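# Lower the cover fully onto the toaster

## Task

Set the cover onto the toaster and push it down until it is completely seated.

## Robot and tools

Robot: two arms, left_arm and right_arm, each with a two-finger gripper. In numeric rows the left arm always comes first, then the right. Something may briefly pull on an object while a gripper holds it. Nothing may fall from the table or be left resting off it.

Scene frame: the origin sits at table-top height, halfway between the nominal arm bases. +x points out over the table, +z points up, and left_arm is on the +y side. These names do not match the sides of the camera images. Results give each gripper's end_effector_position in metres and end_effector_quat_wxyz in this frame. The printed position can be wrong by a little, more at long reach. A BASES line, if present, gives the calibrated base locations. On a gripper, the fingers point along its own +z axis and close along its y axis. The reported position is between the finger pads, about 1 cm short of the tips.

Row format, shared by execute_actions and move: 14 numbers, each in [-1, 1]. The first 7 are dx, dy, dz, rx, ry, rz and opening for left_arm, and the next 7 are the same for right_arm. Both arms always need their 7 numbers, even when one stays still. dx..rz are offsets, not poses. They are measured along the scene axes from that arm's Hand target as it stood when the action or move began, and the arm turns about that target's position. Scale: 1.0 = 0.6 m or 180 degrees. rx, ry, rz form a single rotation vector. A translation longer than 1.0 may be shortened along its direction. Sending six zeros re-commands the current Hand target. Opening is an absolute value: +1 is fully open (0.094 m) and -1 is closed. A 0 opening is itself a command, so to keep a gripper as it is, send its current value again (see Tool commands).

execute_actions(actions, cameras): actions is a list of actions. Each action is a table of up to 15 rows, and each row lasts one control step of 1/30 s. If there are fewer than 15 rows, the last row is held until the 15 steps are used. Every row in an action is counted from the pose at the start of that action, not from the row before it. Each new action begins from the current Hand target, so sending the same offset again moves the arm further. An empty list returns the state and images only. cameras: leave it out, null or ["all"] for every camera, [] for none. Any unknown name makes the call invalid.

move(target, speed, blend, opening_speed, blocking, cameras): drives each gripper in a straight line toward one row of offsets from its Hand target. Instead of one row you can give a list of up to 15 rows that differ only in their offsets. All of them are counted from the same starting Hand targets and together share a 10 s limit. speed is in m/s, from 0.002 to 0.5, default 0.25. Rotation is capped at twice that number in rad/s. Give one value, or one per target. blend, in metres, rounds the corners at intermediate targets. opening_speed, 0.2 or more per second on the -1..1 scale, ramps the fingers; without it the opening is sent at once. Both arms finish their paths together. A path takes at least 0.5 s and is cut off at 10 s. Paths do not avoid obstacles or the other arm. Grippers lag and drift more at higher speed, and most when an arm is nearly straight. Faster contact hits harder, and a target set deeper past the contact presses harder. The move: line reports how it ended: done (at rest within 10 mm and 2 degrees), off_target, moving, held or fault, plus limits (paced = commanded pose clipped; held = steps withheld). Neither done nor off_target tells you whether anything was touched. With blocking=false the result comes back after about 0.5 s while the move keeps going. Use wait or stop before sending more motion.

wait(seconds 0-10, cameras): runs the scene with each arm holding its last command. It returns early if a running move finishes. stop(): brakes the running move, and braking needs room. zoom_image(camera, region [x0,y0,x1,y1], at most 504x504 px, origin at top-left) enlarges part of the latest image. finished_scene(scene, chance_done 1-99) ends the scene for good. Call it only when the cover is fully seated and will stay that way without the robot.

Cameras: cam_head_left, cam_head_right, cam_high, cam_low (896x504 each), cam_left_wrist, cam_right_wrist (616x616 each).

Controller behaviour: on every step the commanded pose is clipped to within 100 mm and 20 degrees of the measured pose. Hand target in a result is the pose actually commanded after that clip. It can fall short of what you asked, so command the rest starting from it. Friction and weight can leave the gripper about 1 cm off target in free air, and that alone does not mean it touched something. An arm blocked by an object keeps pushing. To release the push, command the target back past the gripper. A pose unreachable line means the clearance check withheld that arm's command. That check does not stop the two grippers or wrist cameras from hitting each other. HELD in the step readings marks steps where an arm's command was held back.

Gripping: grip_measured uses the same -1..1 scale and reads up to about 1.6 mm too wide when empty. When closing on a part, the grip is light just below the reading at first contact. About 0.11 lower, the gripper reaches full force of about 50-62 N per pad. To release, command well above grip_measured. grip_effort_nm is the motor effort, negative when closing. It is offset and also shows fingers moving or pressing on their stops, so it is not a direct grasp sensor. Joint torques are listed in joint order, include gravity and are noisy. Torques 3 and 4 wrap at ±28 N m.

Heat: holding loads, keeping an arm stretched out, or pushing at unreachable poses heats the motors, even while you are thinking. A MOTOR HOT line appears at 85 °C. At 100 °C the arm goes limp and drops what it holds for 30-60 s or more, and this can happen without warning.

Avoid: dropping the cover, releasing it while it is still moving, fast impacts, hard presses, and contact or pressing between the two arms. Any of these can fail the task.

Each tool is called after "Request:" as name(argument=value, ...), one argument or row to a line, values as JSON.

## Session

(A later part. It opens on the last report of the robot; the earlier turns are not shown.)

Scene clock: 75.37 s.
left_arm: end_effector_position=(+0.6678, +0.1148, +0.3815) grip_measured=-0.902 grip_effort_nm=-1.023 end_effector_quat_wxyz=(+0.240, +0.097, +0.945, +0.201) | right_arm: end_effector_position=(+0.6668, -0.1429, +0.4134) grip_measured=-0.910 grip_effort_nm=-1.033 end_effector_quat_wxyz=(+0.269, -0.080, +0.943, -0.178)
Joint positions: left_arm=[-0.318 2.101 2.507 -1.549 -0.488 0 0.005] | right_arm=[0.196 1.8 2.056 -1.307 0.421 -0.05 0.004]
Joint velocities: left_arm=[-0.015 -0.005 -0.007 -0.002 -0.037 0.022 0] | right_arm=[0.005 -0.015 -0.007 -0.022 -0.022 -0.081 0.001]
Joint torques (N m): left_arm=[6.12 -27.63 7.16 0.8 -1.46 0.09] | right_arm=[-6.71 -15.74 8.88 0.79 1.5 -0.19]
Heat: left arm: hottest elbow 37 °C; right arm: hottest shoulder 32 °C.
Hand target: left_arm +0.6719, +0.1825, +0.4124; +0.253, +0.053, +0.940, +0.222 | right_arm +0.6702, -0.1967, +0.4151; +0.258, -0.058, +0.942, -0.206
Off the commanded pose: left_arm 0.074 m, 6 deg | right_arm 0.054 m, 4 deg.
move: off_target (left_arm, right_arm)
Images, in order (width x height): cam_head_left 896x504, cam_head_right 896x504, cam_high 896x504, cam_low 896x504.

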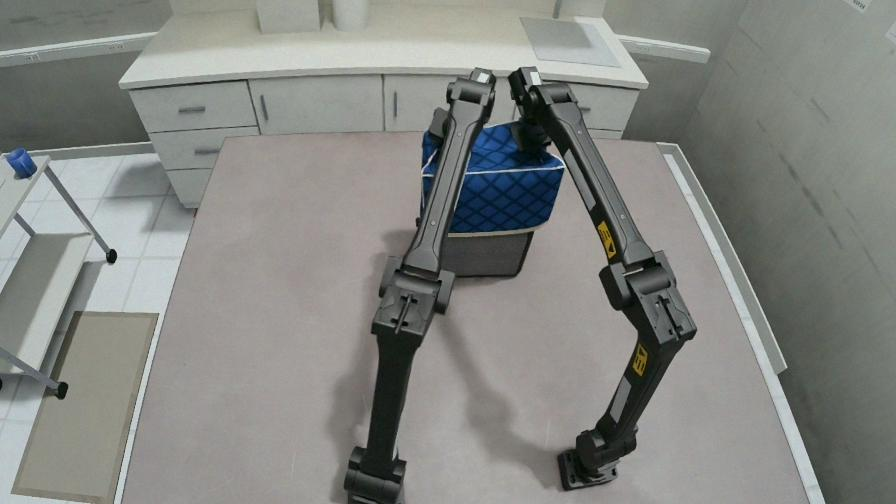

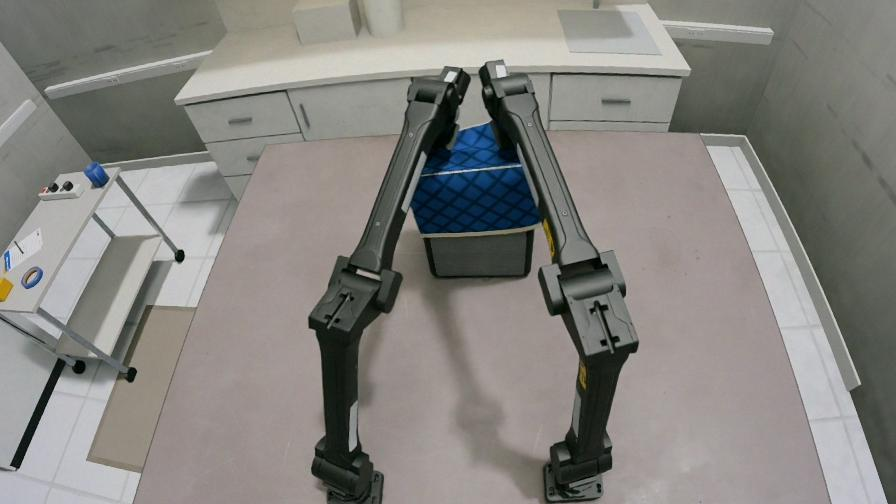

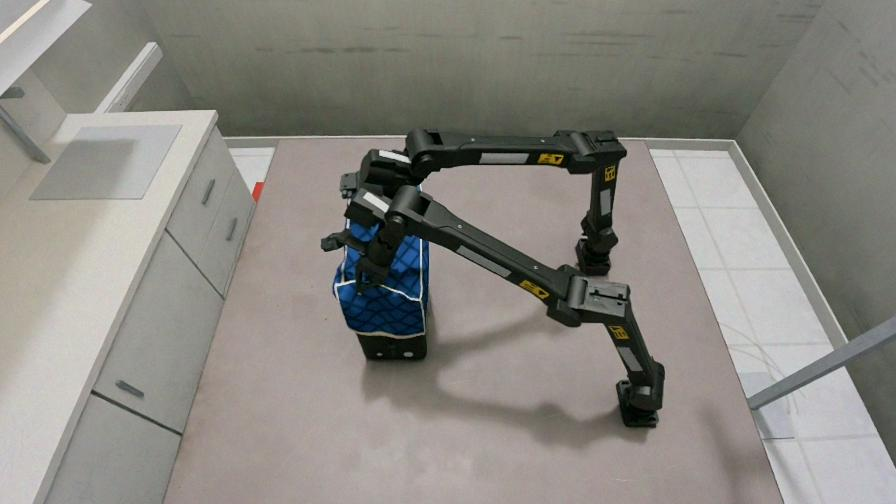

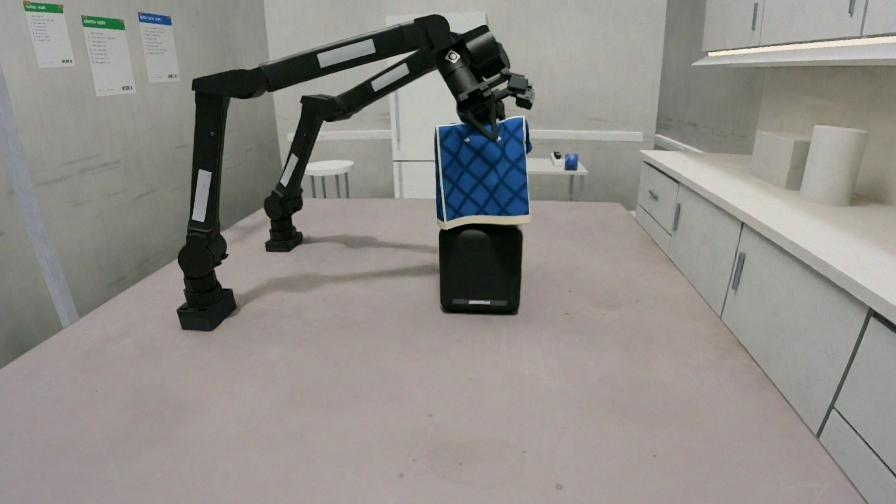

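Request:
move(
  target=[-0.008,0,-0.025,0,0,0,-1,-0.008,0,-0.085,0,0,0,-1],
  speed=0.06,
  cameras=["cam_head_left","cam_head_right","cam_low","cam_high"],
)

Request:
zoom_image(
  camera="cam_low",
  region=[360, 70, 580, 340],
)

Request:
zoom_image(
  camera="cam_high",
  region=[300, 140, 500, 380],
)

Request:
zoom_image(
  camera="cam_head_left",
  region=[360, 70, 620, 300],
)

Request:
zoom_image(
  camera="cam_head_right",
  region=[360, 70, 620, 300],
)

Scene clock: 85.30 s.
left_arm: end_effector_position=(+0.6648, +0.1173, +0.3584) grip_measured=-0.902 grip_effort_nm=-1.033 end_effector_quat_wxyz=(+0.234, +0.097, +0.946, +0.203) | right_arm: end_effector_position=(+0.6688, -0.1424, +0.3576) grip_measured=-0.910 grip_effort_nm=-1.033 end_effector_quat_wxyz=(+0.268, -0.080, +0.943, -0.178)
Joint positions: left_arm=[-0.316 2.056 2.37 -1.469 -0.49 -0.001 0.005] | right_arm=[0.196 1.776 1.874 -1.15 0.421 -0.05 0.004]
Joint velocities: left_arm=[-0.015 -0.005 -0.002 -0.027 0.037 0.051 0.001] | right_arm=[-0.015 -0.015 -0.007 0.002 -0.095 0.007 0]
Joint torques (N m): left_arm=[6.18 -28.1 7.69 0.66 -1.44 0.1] | right_arm=[-6.53 -16.73 8.06 0.64 1.54 -0.17]
Heat: left arm: hottest elbow 37 °C; right arm: hottest shoulder 34 °C.
Hand target: left_arm +0.6668, +0.1829, +0.3972; +0.253, +0.053, +0.940, +0.222 | right_arm +0.6646, -0.1968, +0.3642; +0.258, -0.058, +0.942, -0.206
Off the commanded pose: left_arm 0.076 m, 6 deg | right_arm 0.055 m, 4 deg.
move: off_target (left_arm, right_arm)
Images, in order (width x height): cam_head_left 896x504, cam_head_right 896x504, cam_high 896x504, cam_low 896x504.

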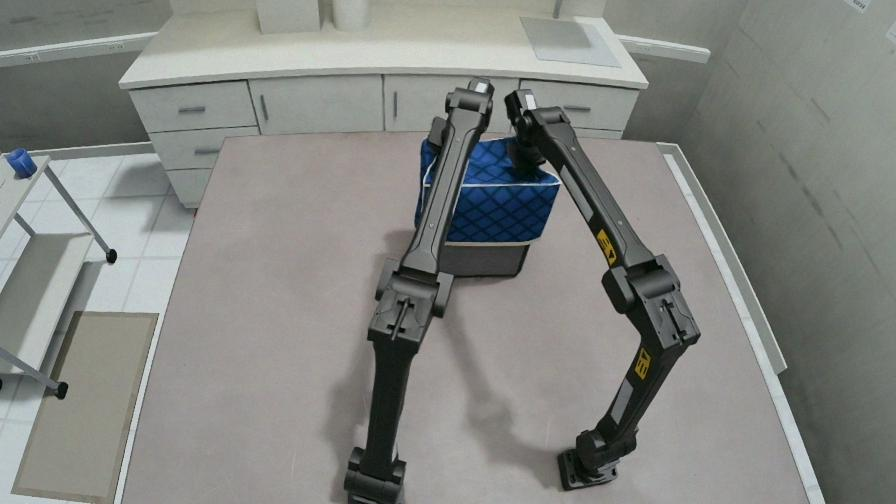

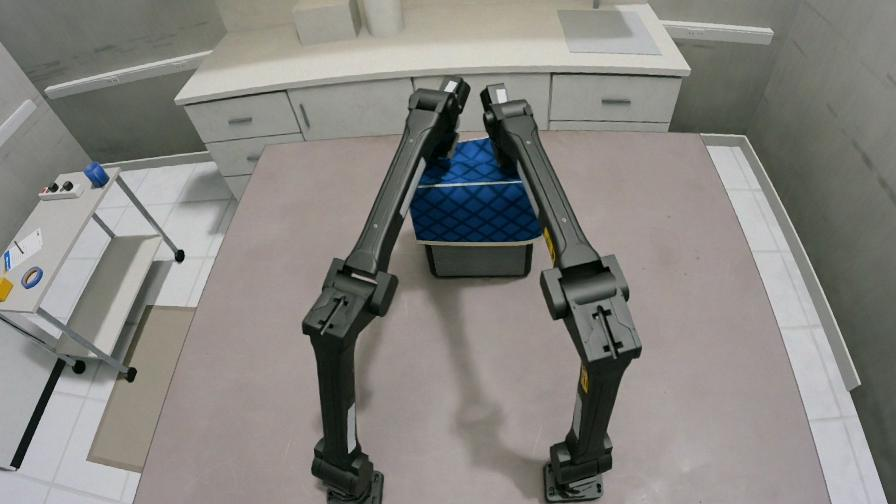

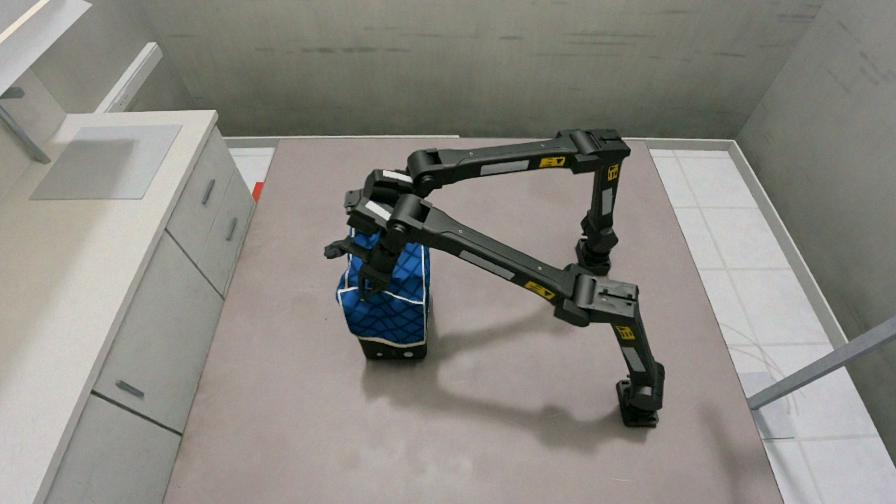

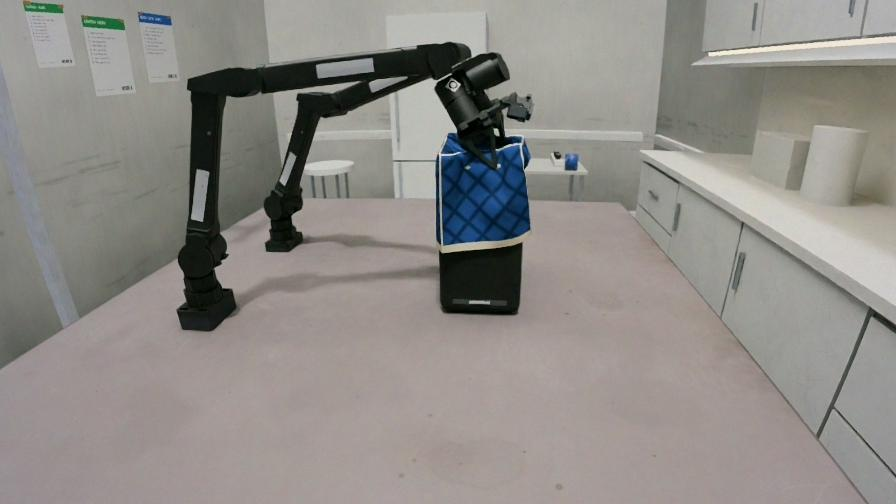

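Scaled by 1.867.

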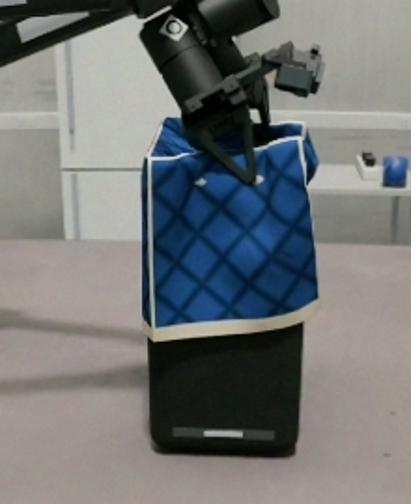

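Scaled by 2.100.

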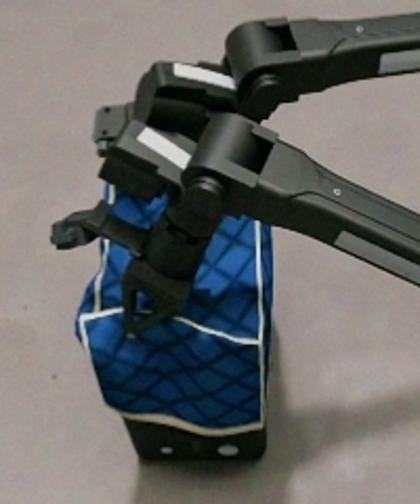

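Scaled by 1.938.

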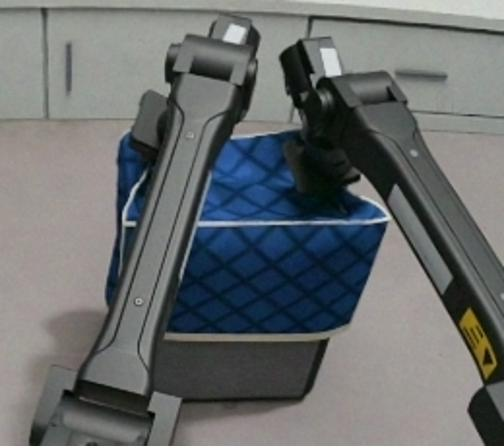

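Scaled by 1.938.

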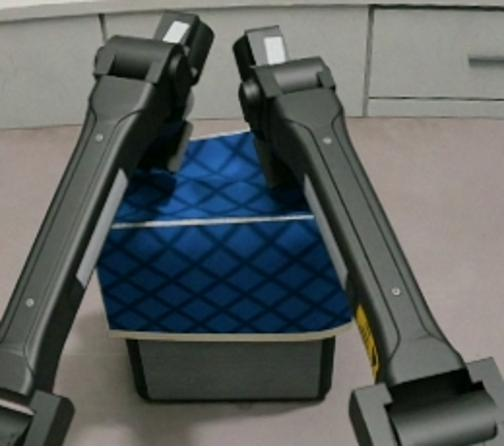

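Request:
move(
  target=[-0.03,0,-0.19,0,0,0,-1,-0.03,0,-0.185,0,0,0,-1],
  speed=0.07,
  cameras=["cam_head_left","cam_head_right","cam_low","cam_high"],
)

Request:
zoom_image(
  camera="cam_low",
  region=[360, 70, 580, 340],
)

Request:
zoom_image(
  camera="cam_high",
  region=[300, 140, 500, 380],
)

Scene clock: 92.37 s.
left_arm: end_effector_position=(+0.6457, +0.1231, +0.2916) grip_measured=-0.902 grip_effort_nm=-1.023 end_effector_quat_wxyz=(+0.277, +0.082, +0.938, +0.192) | right_arm: end_effector_position=(+0.6534, -0.1418, +0.2879) grip_measured=-0.910 grip_effort_nm=-1.038 end_effector_quat_wxyz=(+0.307, -0.074, +0.934, -0.167)
Joint positions: left_arm=[-0.316 1.88 1.894 -1.079 -0.488 -0.009 0.005] | right_arm=[0.2 1.694 1.557 -0.832 0.412 -0.05 0.004]
Joint velocities: left_arm=[0.005 0.005 -0.007 -0.007 0.066 0.037 -0.001] | right_arm=[0.005 -0.015 0.007 0.012 -0.022 -0.037 -0.001]
Joint torques (N m): left_arm=[5.66 -21.77 6.19 0.24 -1.41 0.16] | right_arm=[-6.3 -13.04 6.17 0.06 1.83 -0.12]
Heat: left arm: hottest elbow 36 °C; right arm: hottest shoulder 34 °C.
Hand target: left_arm +0.6480, +0.1851, +0.2829; +0.253, +0.053, +0.940, +0.222 | right_arm +0.6448, -0.1971, +0.2538; +0.259, -0.058, +0.942, -0.206
Off the commanded pose: left_arm 0.060 m, 6 deg | right_arm 0.065 m, 7 deg.
move: off_target (left_arm, right_arm)
Images, in order (width x height): cam_head_left 896x504, cam_head_right 896x504, cam_high 896x504, cam_low 896x504.

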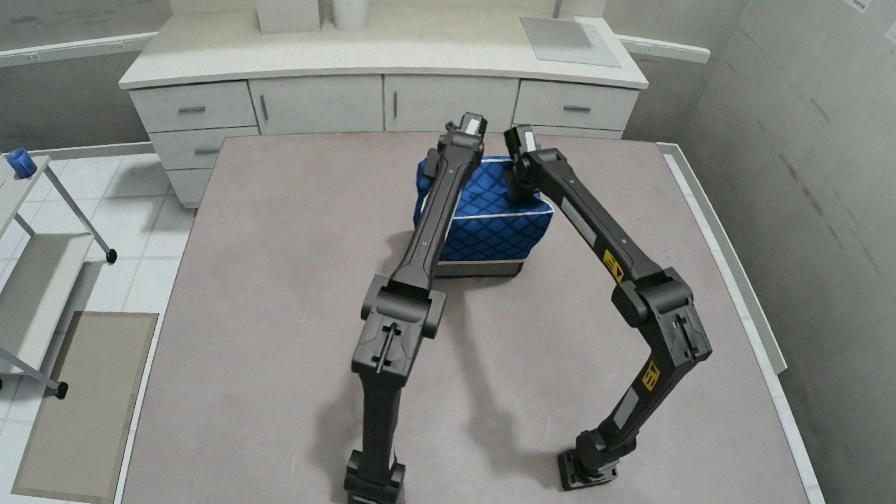

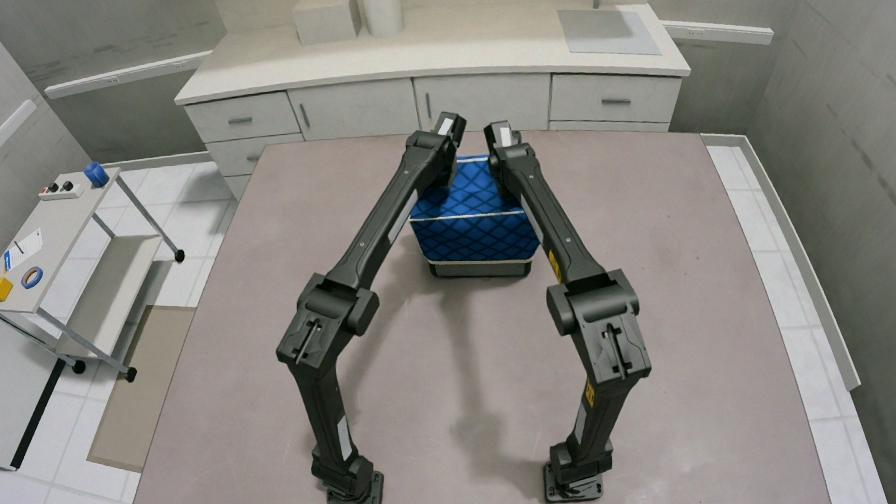

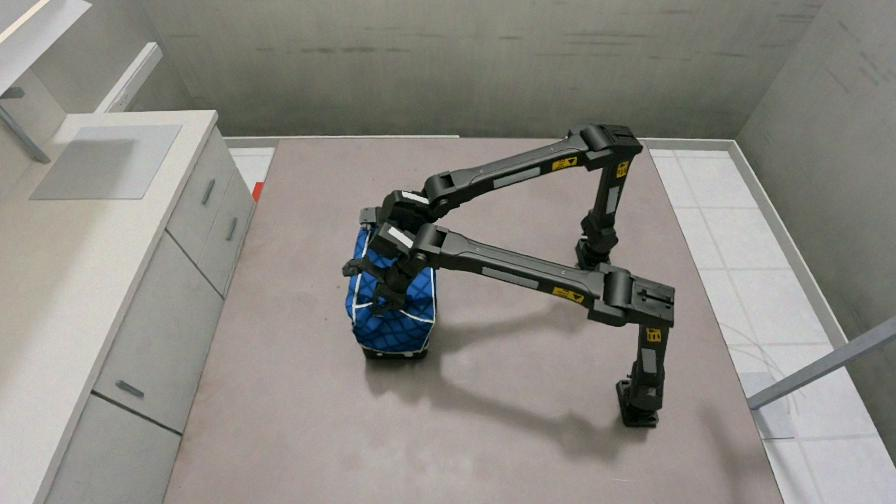

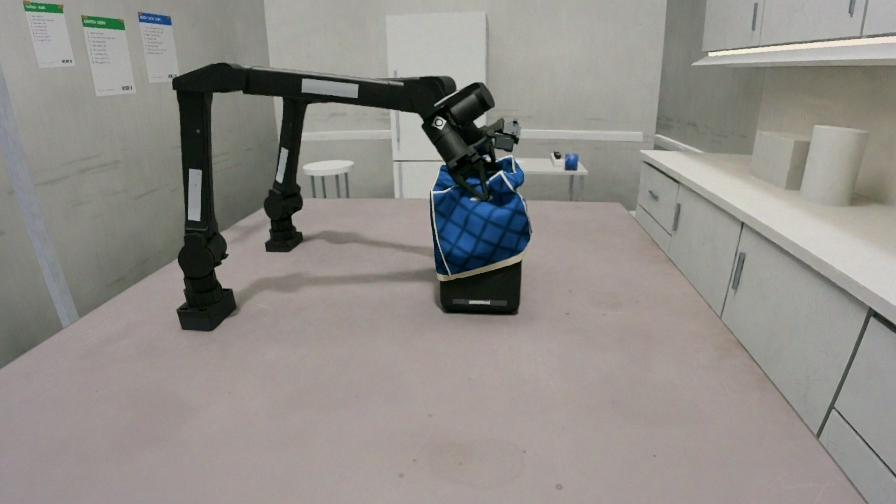

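Scaled by 1.867.

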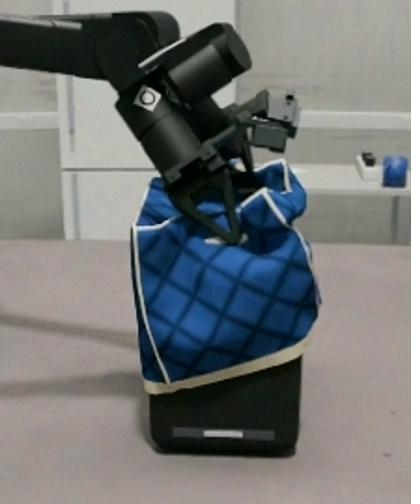

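Scaled by 2.100.

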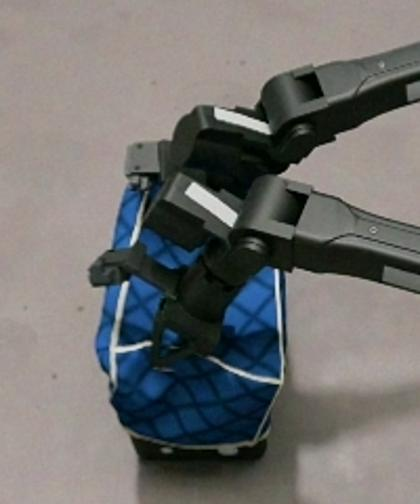

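Request:
move(
  target=[0.0,0,0.11,0,0.06,0,-1,0.0,0,0.15,0,0.06,0,-1],
  speed=0.07,
  cameras=["cam_head_left","cam_head_right","cam_low","cam_high"],
)

Request:
zoom_image(
  camera="cam_low",
  region=[360, 70, 580, 340],
)

Scene clock: 99.63 s.
left_arm: end_effector_position=(+0.6304, +0.1205, +0.3389) grip_measured=-0.902 grip_effort_nm=-1.028 end_effector_quat_wxyz=(+0.168, +0.113, +0.960, +0.192) | right_arm: end_effector_position=(+0.6320, -0.1419, +0.3369) grip_measured=-0.910 grip_effort_nm=-1.028 end_effector_quat_wxyz=(+0.182, -0.107, +0.962, -0.172)
Joint positions: left_arm=[-0.316 2.027 2.307 -1.574 -0.441 -0.014 0.005] | right_arm=[0.202 1.779 1.875 -1.329 0.385 -0.05 0.004]
Joint velocities: left_arm=[-0.005 -0.005 0.002 -0.002 0.007 -0.022 0.001] | right_arm=[-0.034 -0.005 -0.007 -0.002 0.007 -0.022 0]
Joint torques (N m): left_arm=[6.36 -21.48 10.78 -0.53 -1.66 0.11] | right_arm=[-7.12 -13.16 13.67 -0.35 1.8 -0.08]
Heat: left arm: hottest elbow 36 °C; right arm: hottest shoulder 34 °C.
Hand target: left_arm +0.6485, +0.1837, +0.3493; +0.163, +0.072, +0.960, +0.217 | right_arm +0.6465, -0.1970, +0.3432; +0.169, -0.077, +0.962, -0.200
Off the commanded pose: left_arm 0.068 m, 5 deg | right_arm 0.057 m, 5 deg.
move: off_target (left_arm, right_arm)
Images, in order (width x height): cam_head_left 896x504, cam_head_right 896x504, cam_high 896x504, cam_low 896x504.

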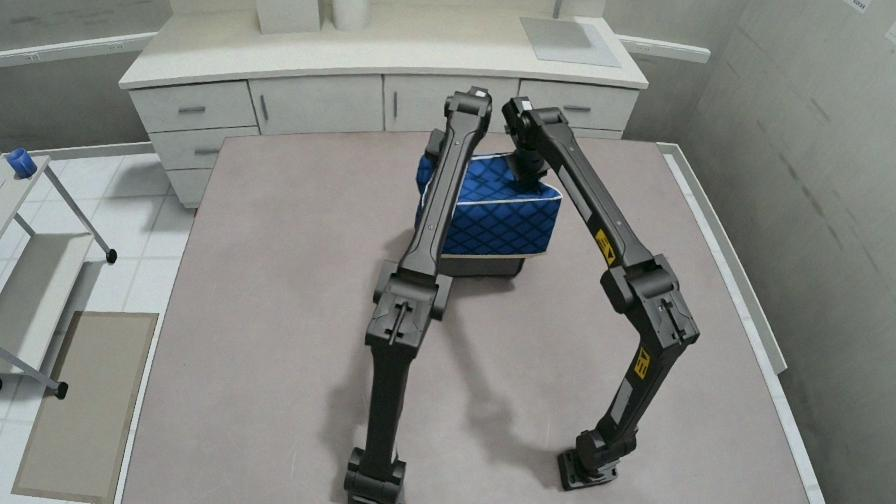

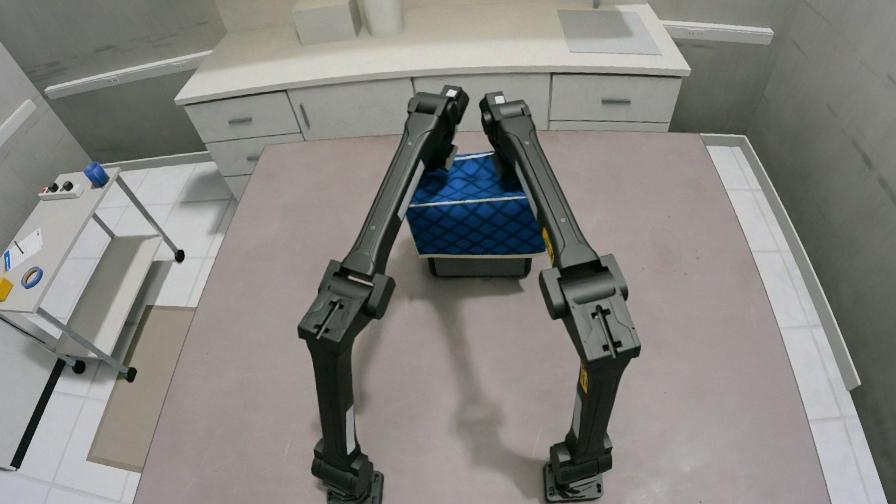

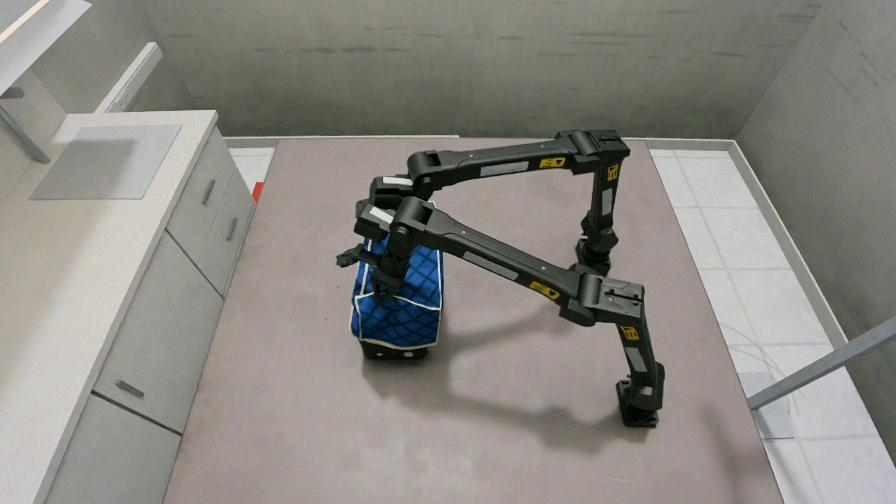

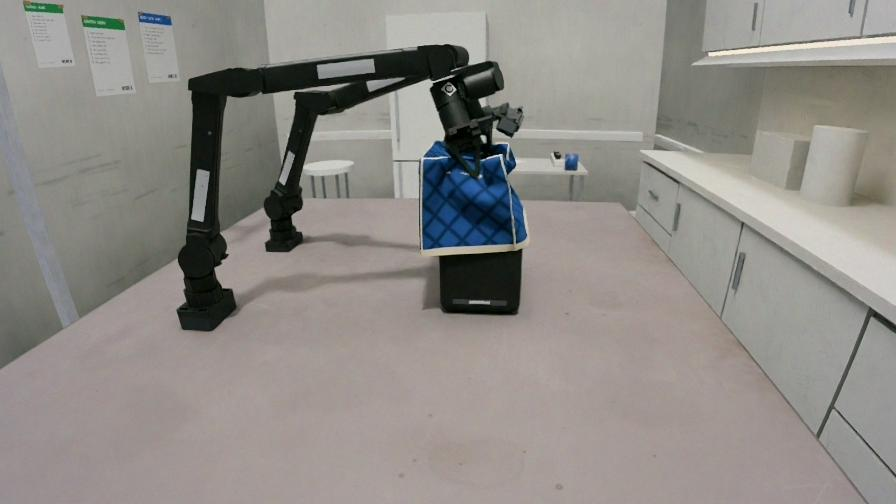

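Scaled by 1.867.

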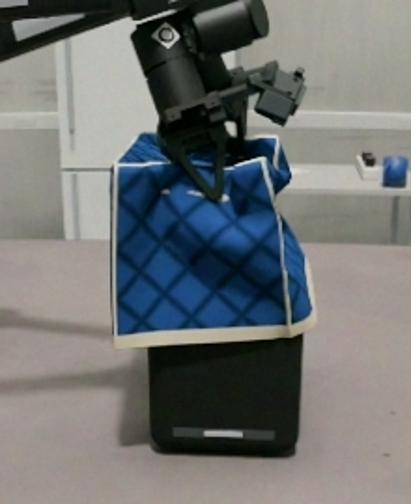

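Request:
move(
  target=[0.04,0,0.02,0,0,0,-1,0.04,0,0.02,0,0,0,-1],
  speed=0.07,
  cameras=["cam_head_left","cam_head_right","cam_low","cam_high"],
)

Request:
zoom_image(
  camera="cam_low",
  region=[360, 70, 580, 340],
)

Request:
zoom_image(
  camera="cam_high",
  region=[300, 140, 500, 380],
)

Scene clock: 104.67 s.
left_arm: end_effector_position=(+0.6542, +0.1168, +0.3496) grip_measured=-0.902 grip_effort_nm=-1.018 end_effector_quat_wxyz=(+0.173, +0.109, +0.960, +0.191) | right_arm: end_effector_position=(+0.6547, -0.1432, +0.3478) grip_measured=-0.910 grip_effort_nm=-1.043 end_effector_quat_wxyz=(+0.178, -0.103, +0.963, -0.173)
Joint positions: left_arm=[-0.311 2.147 2.536 -1.672 -0.441 -0.015 0.005] | right_arm=[0.191 1.856 2.014 -1.397 0.385 -0.05 0.004]
Joint velocities: left_arm=[-0.015 0.005 -0.012 0.007 -0.022 0.022 -0.002] | right_arm=[0.015 -0.005 -0.012 0.017 -0.022 -0.022 0]
Joint torques (N m): left_arm=[6.24 -22.83 10.63 -0.17 -1.58 0.24] | right_arm=[-7.12 -14.1 13.98 -0.12 1.74 -0.15]
Heat: left arm: hottest elbow 36 °C; right arm: hottest shoulder 33 °C.
Hand target: left_arm +0.6730, +0.1832, +0.3615; +0.163, +0.072, +0.960, +0.217 | right_arm +0.6707, -0.1969, +0.3545; +0.169, -0.077, +0.962, -0.201
Off the commanded pose: left_arm 0.070 m, 5 deg | right_arm 0.057 m, 4 deg.
joint sent to its limit (left arm) — joint 4 (wrist pitch), lower limit. The joint targets are off in position, not in orientation.
move: off_target (left_arm, right_arm)
Images, in order (width x height): cam_head_left 896x504, cam_head_right 896x504, cam_high 896x504, cam_low 896x504.

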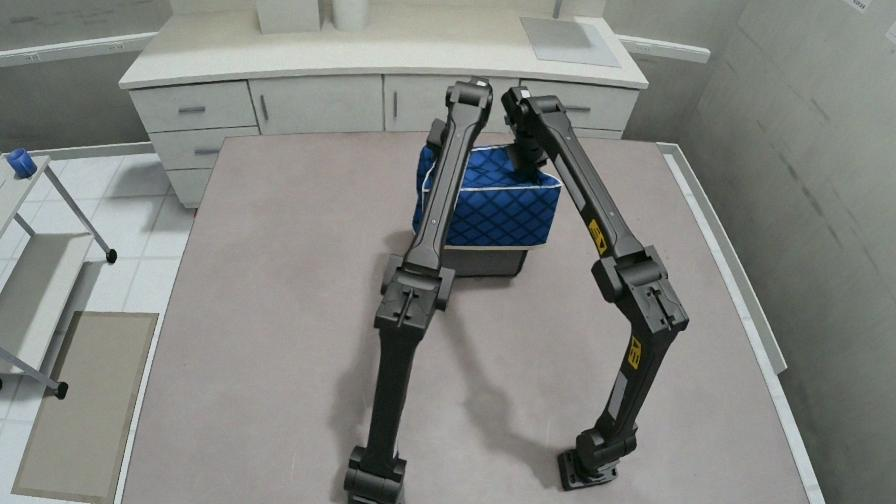

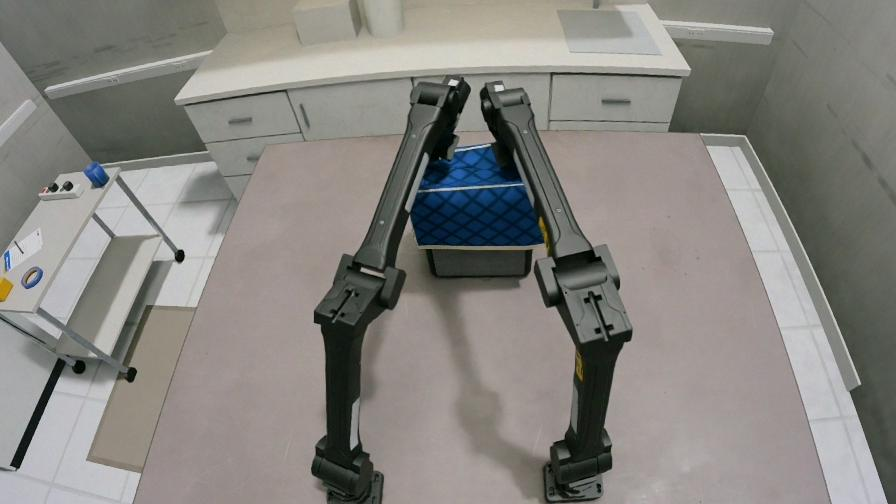

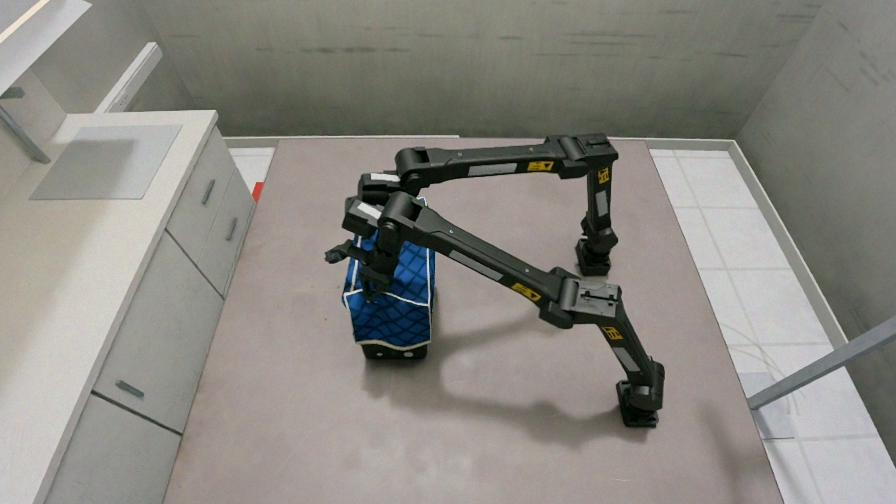

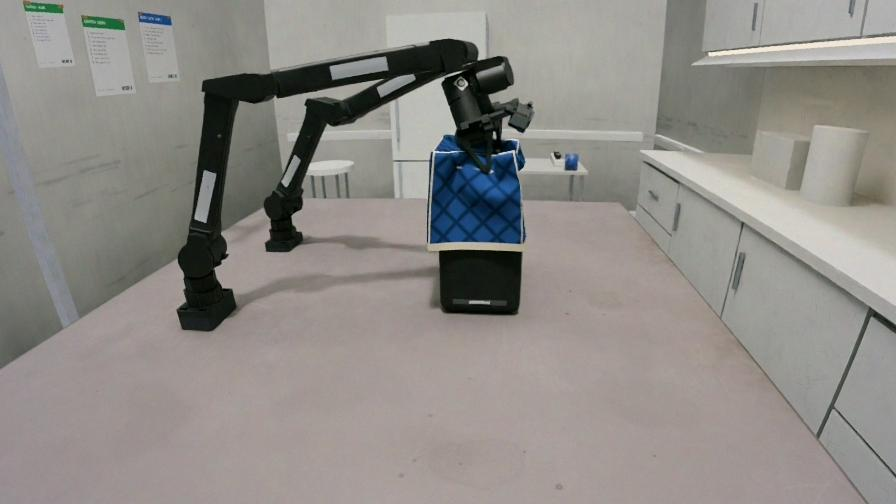

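Scaled by 1.867.

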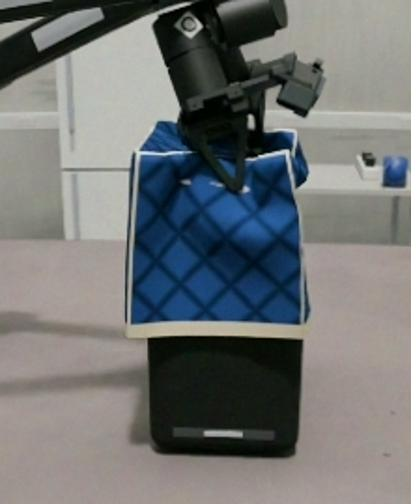

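Scaled by 2.100.

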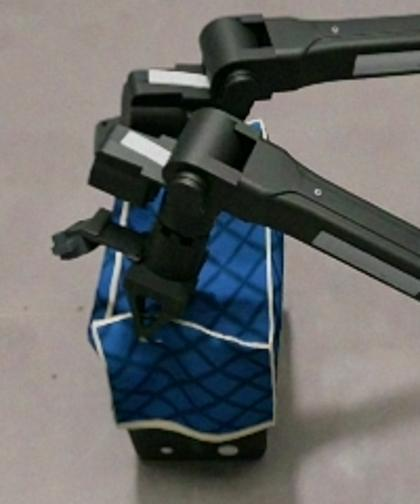

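Level and good. Lower.

Request:
move(
  target=[0.015,0,-0.1,0,0,0,-1,0.015,0,-0.1,0,0,0,-1],
  speed=0.07,
  cameras=[],
)

Request:
move(
  target=[-0.012,0,-0.1,0,0,0,-1,-0.012,0,-0.1,0,0,0,-1],
  speed=0.07,
  cameras=["cam_head_left","cam_head_right","cam_low","cam_high"],
)

Request:
zoom_image(
  camera="cam_low",
  region=[360, 70, 580, 340],
)

Request:
zoom_image(
  camera="cam_high",
  region=[300, 140, 500, 380],
)

Scene clock: 116.50 s.
left_arm: end_effector_position=(+0.6693, +0.1178, +0.2909) grip_measured=-0.902 grip_effort_nm=-1.028 end_effector_quat_wxyz=(+0.164, +0.107, +0.961, +0.194) | right_arm: end_effector_position=(+0.6722, -0.1405, +0.3111) grip_measured=-0.910 grip_effort_nm=-1.028 end_effector_quat_wxyz=(+0.195, -0.099, +0.961, -0.172)
Joint positions: left_arm=[-0.303 2.147 2.377 -1.531 -0.442 -0.015 0.005] | right_arm=[0.189 1.874 1.937 -1.267 0.385 -0.05 0.004]
Joint velocities: left_arm=[-0.015 0.005 -0.007 -0.002 0.037 -0.022 0] | right_arm=[-0.015 -0.015 0.012 0.002 0.095 -0.037 -0.002]
Joint torques (N m): left_arm=[6.24 -25.93 7.32 0.64 -1.53 0.19] | right_arm=[-6.95 -14.56 8.68 0.49 1.67 -0.17]
Heat: left arm: hottest elbow 37 °C; right arm: hottest shoulder 34 °C.
Hand target: left_arm +0.6816, +0.1844, +0.3013; +0.163, +0.072, +0.960, +0.217 | right_arm +0.6787, -0.1968, +0.2944; +0.169, -0.077, +0.962, -0.201
Off the commanded pose: left_arm 0.067 m, 5 deg | right_arm 0.059 m, 5 deg.
move: off_target (left_arm, right_arm)
No camera images: "cameras" was empty.

Scene clock: 117.97 s.
left_arm: end_effector_position=(+0.6689, +0.1189, +0.2414) grip_measured=-0.902 grip_effort_nm=-1.023 end_effector_quat_wxyz=(+0.180, +0.103, +0.959, +0.194) | right_arm: end_effector_position=(+0.6717, -0.1406, +0.2485) grip_measured=-0.910 grip_effort_nm=-1.033 end_effector_quat_wxyz=(+0.196, -0.098, +0.960, -0.171)
Joint positions: left_arm=[-0.303 2.085 2.137 -1.318 -0.447 -0.015 0.005] | right_arm=[0.189 1.874 1.772 -1.099 0.385 -0.05 0.004]
Joint velocities: left_arm=[-0.005 -0.005 -0.002 0.002 0.037 -0.022 0] | right_arm=[-0.005 -0.015 -0.012 -0.002 -0.051 0.022 0]
Joint torques (N m): left_arm=[5.95 -25.17 6.48 0.08 -1.3 0.19] | right_arm=[-6.77 -15.62 7.76 0.24 1.7 -0.14]
Heat: left arm: hottest elbow 37 °C; right arm: hottest shoulder 34 °C.
Hand target: left_arm +0.6739, +0.1854, +0.2412; +0.163, +0.072, +0.960, +0.217 | right_arm +0.6706, -0.1969, +0.2345; +0.169, -0.077, +0.962, -0.201
Off the commanded pose: left_arm 0.066 m, 5 deg | right_arm 0.058 m, 5 deg.
move: off_target (left_arm, right_arm)
Images, in order (width x height): cam_head_left 896x504, cam_head_right 896x504, cam_high 896x504, cam_low 896x504.

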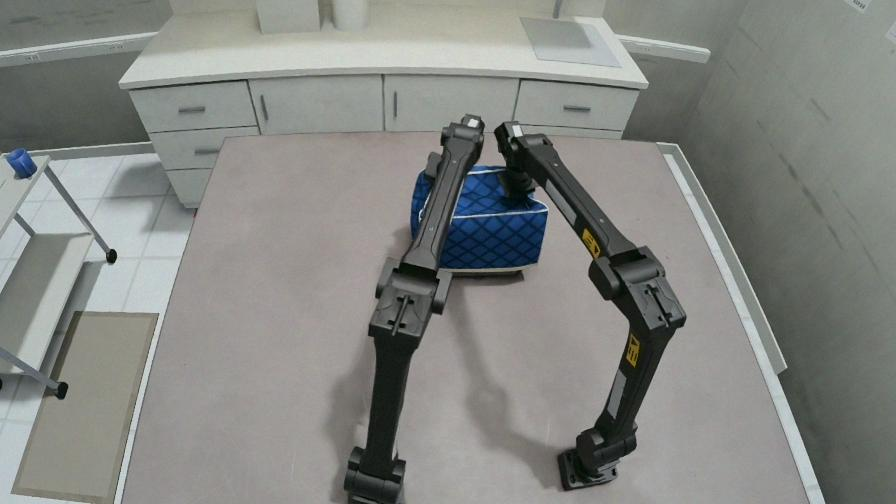

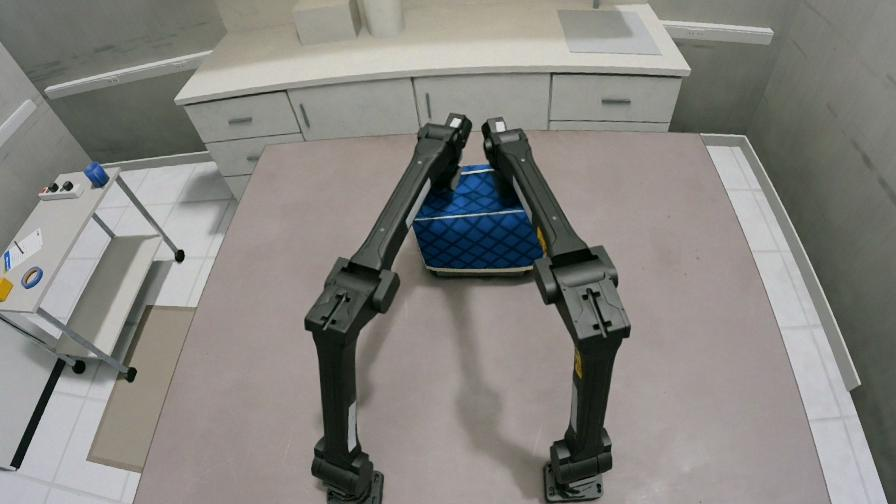

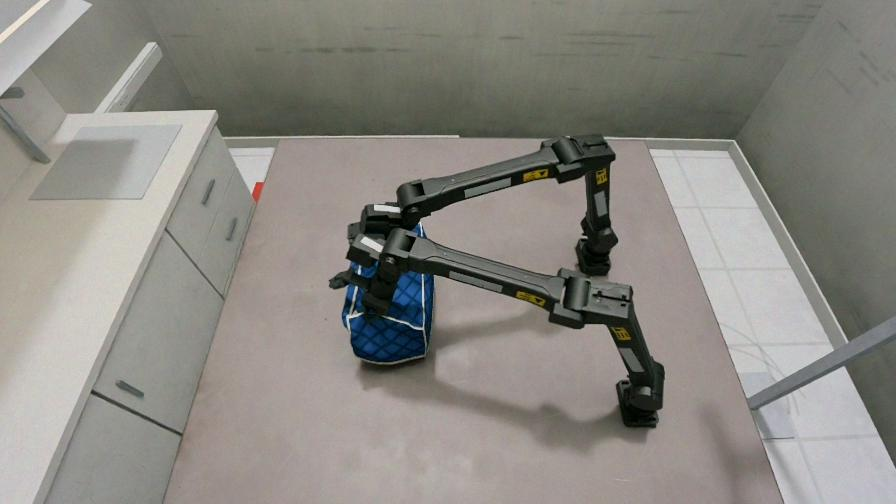

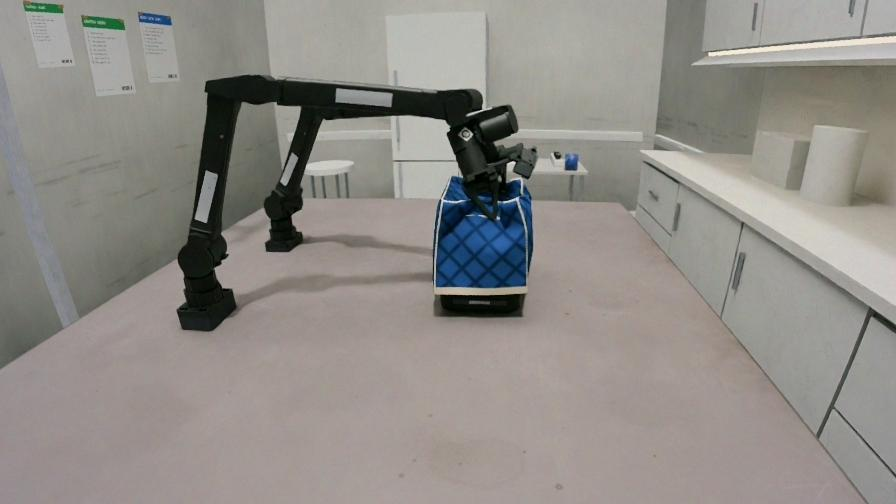

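Scaled by 1.867.

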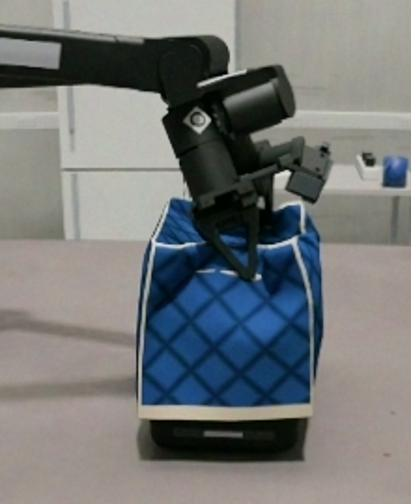

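Scaled by 2.100.

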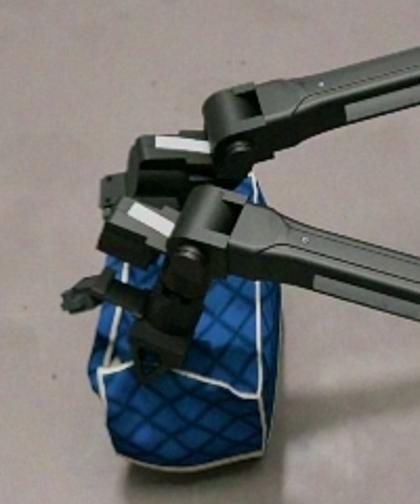

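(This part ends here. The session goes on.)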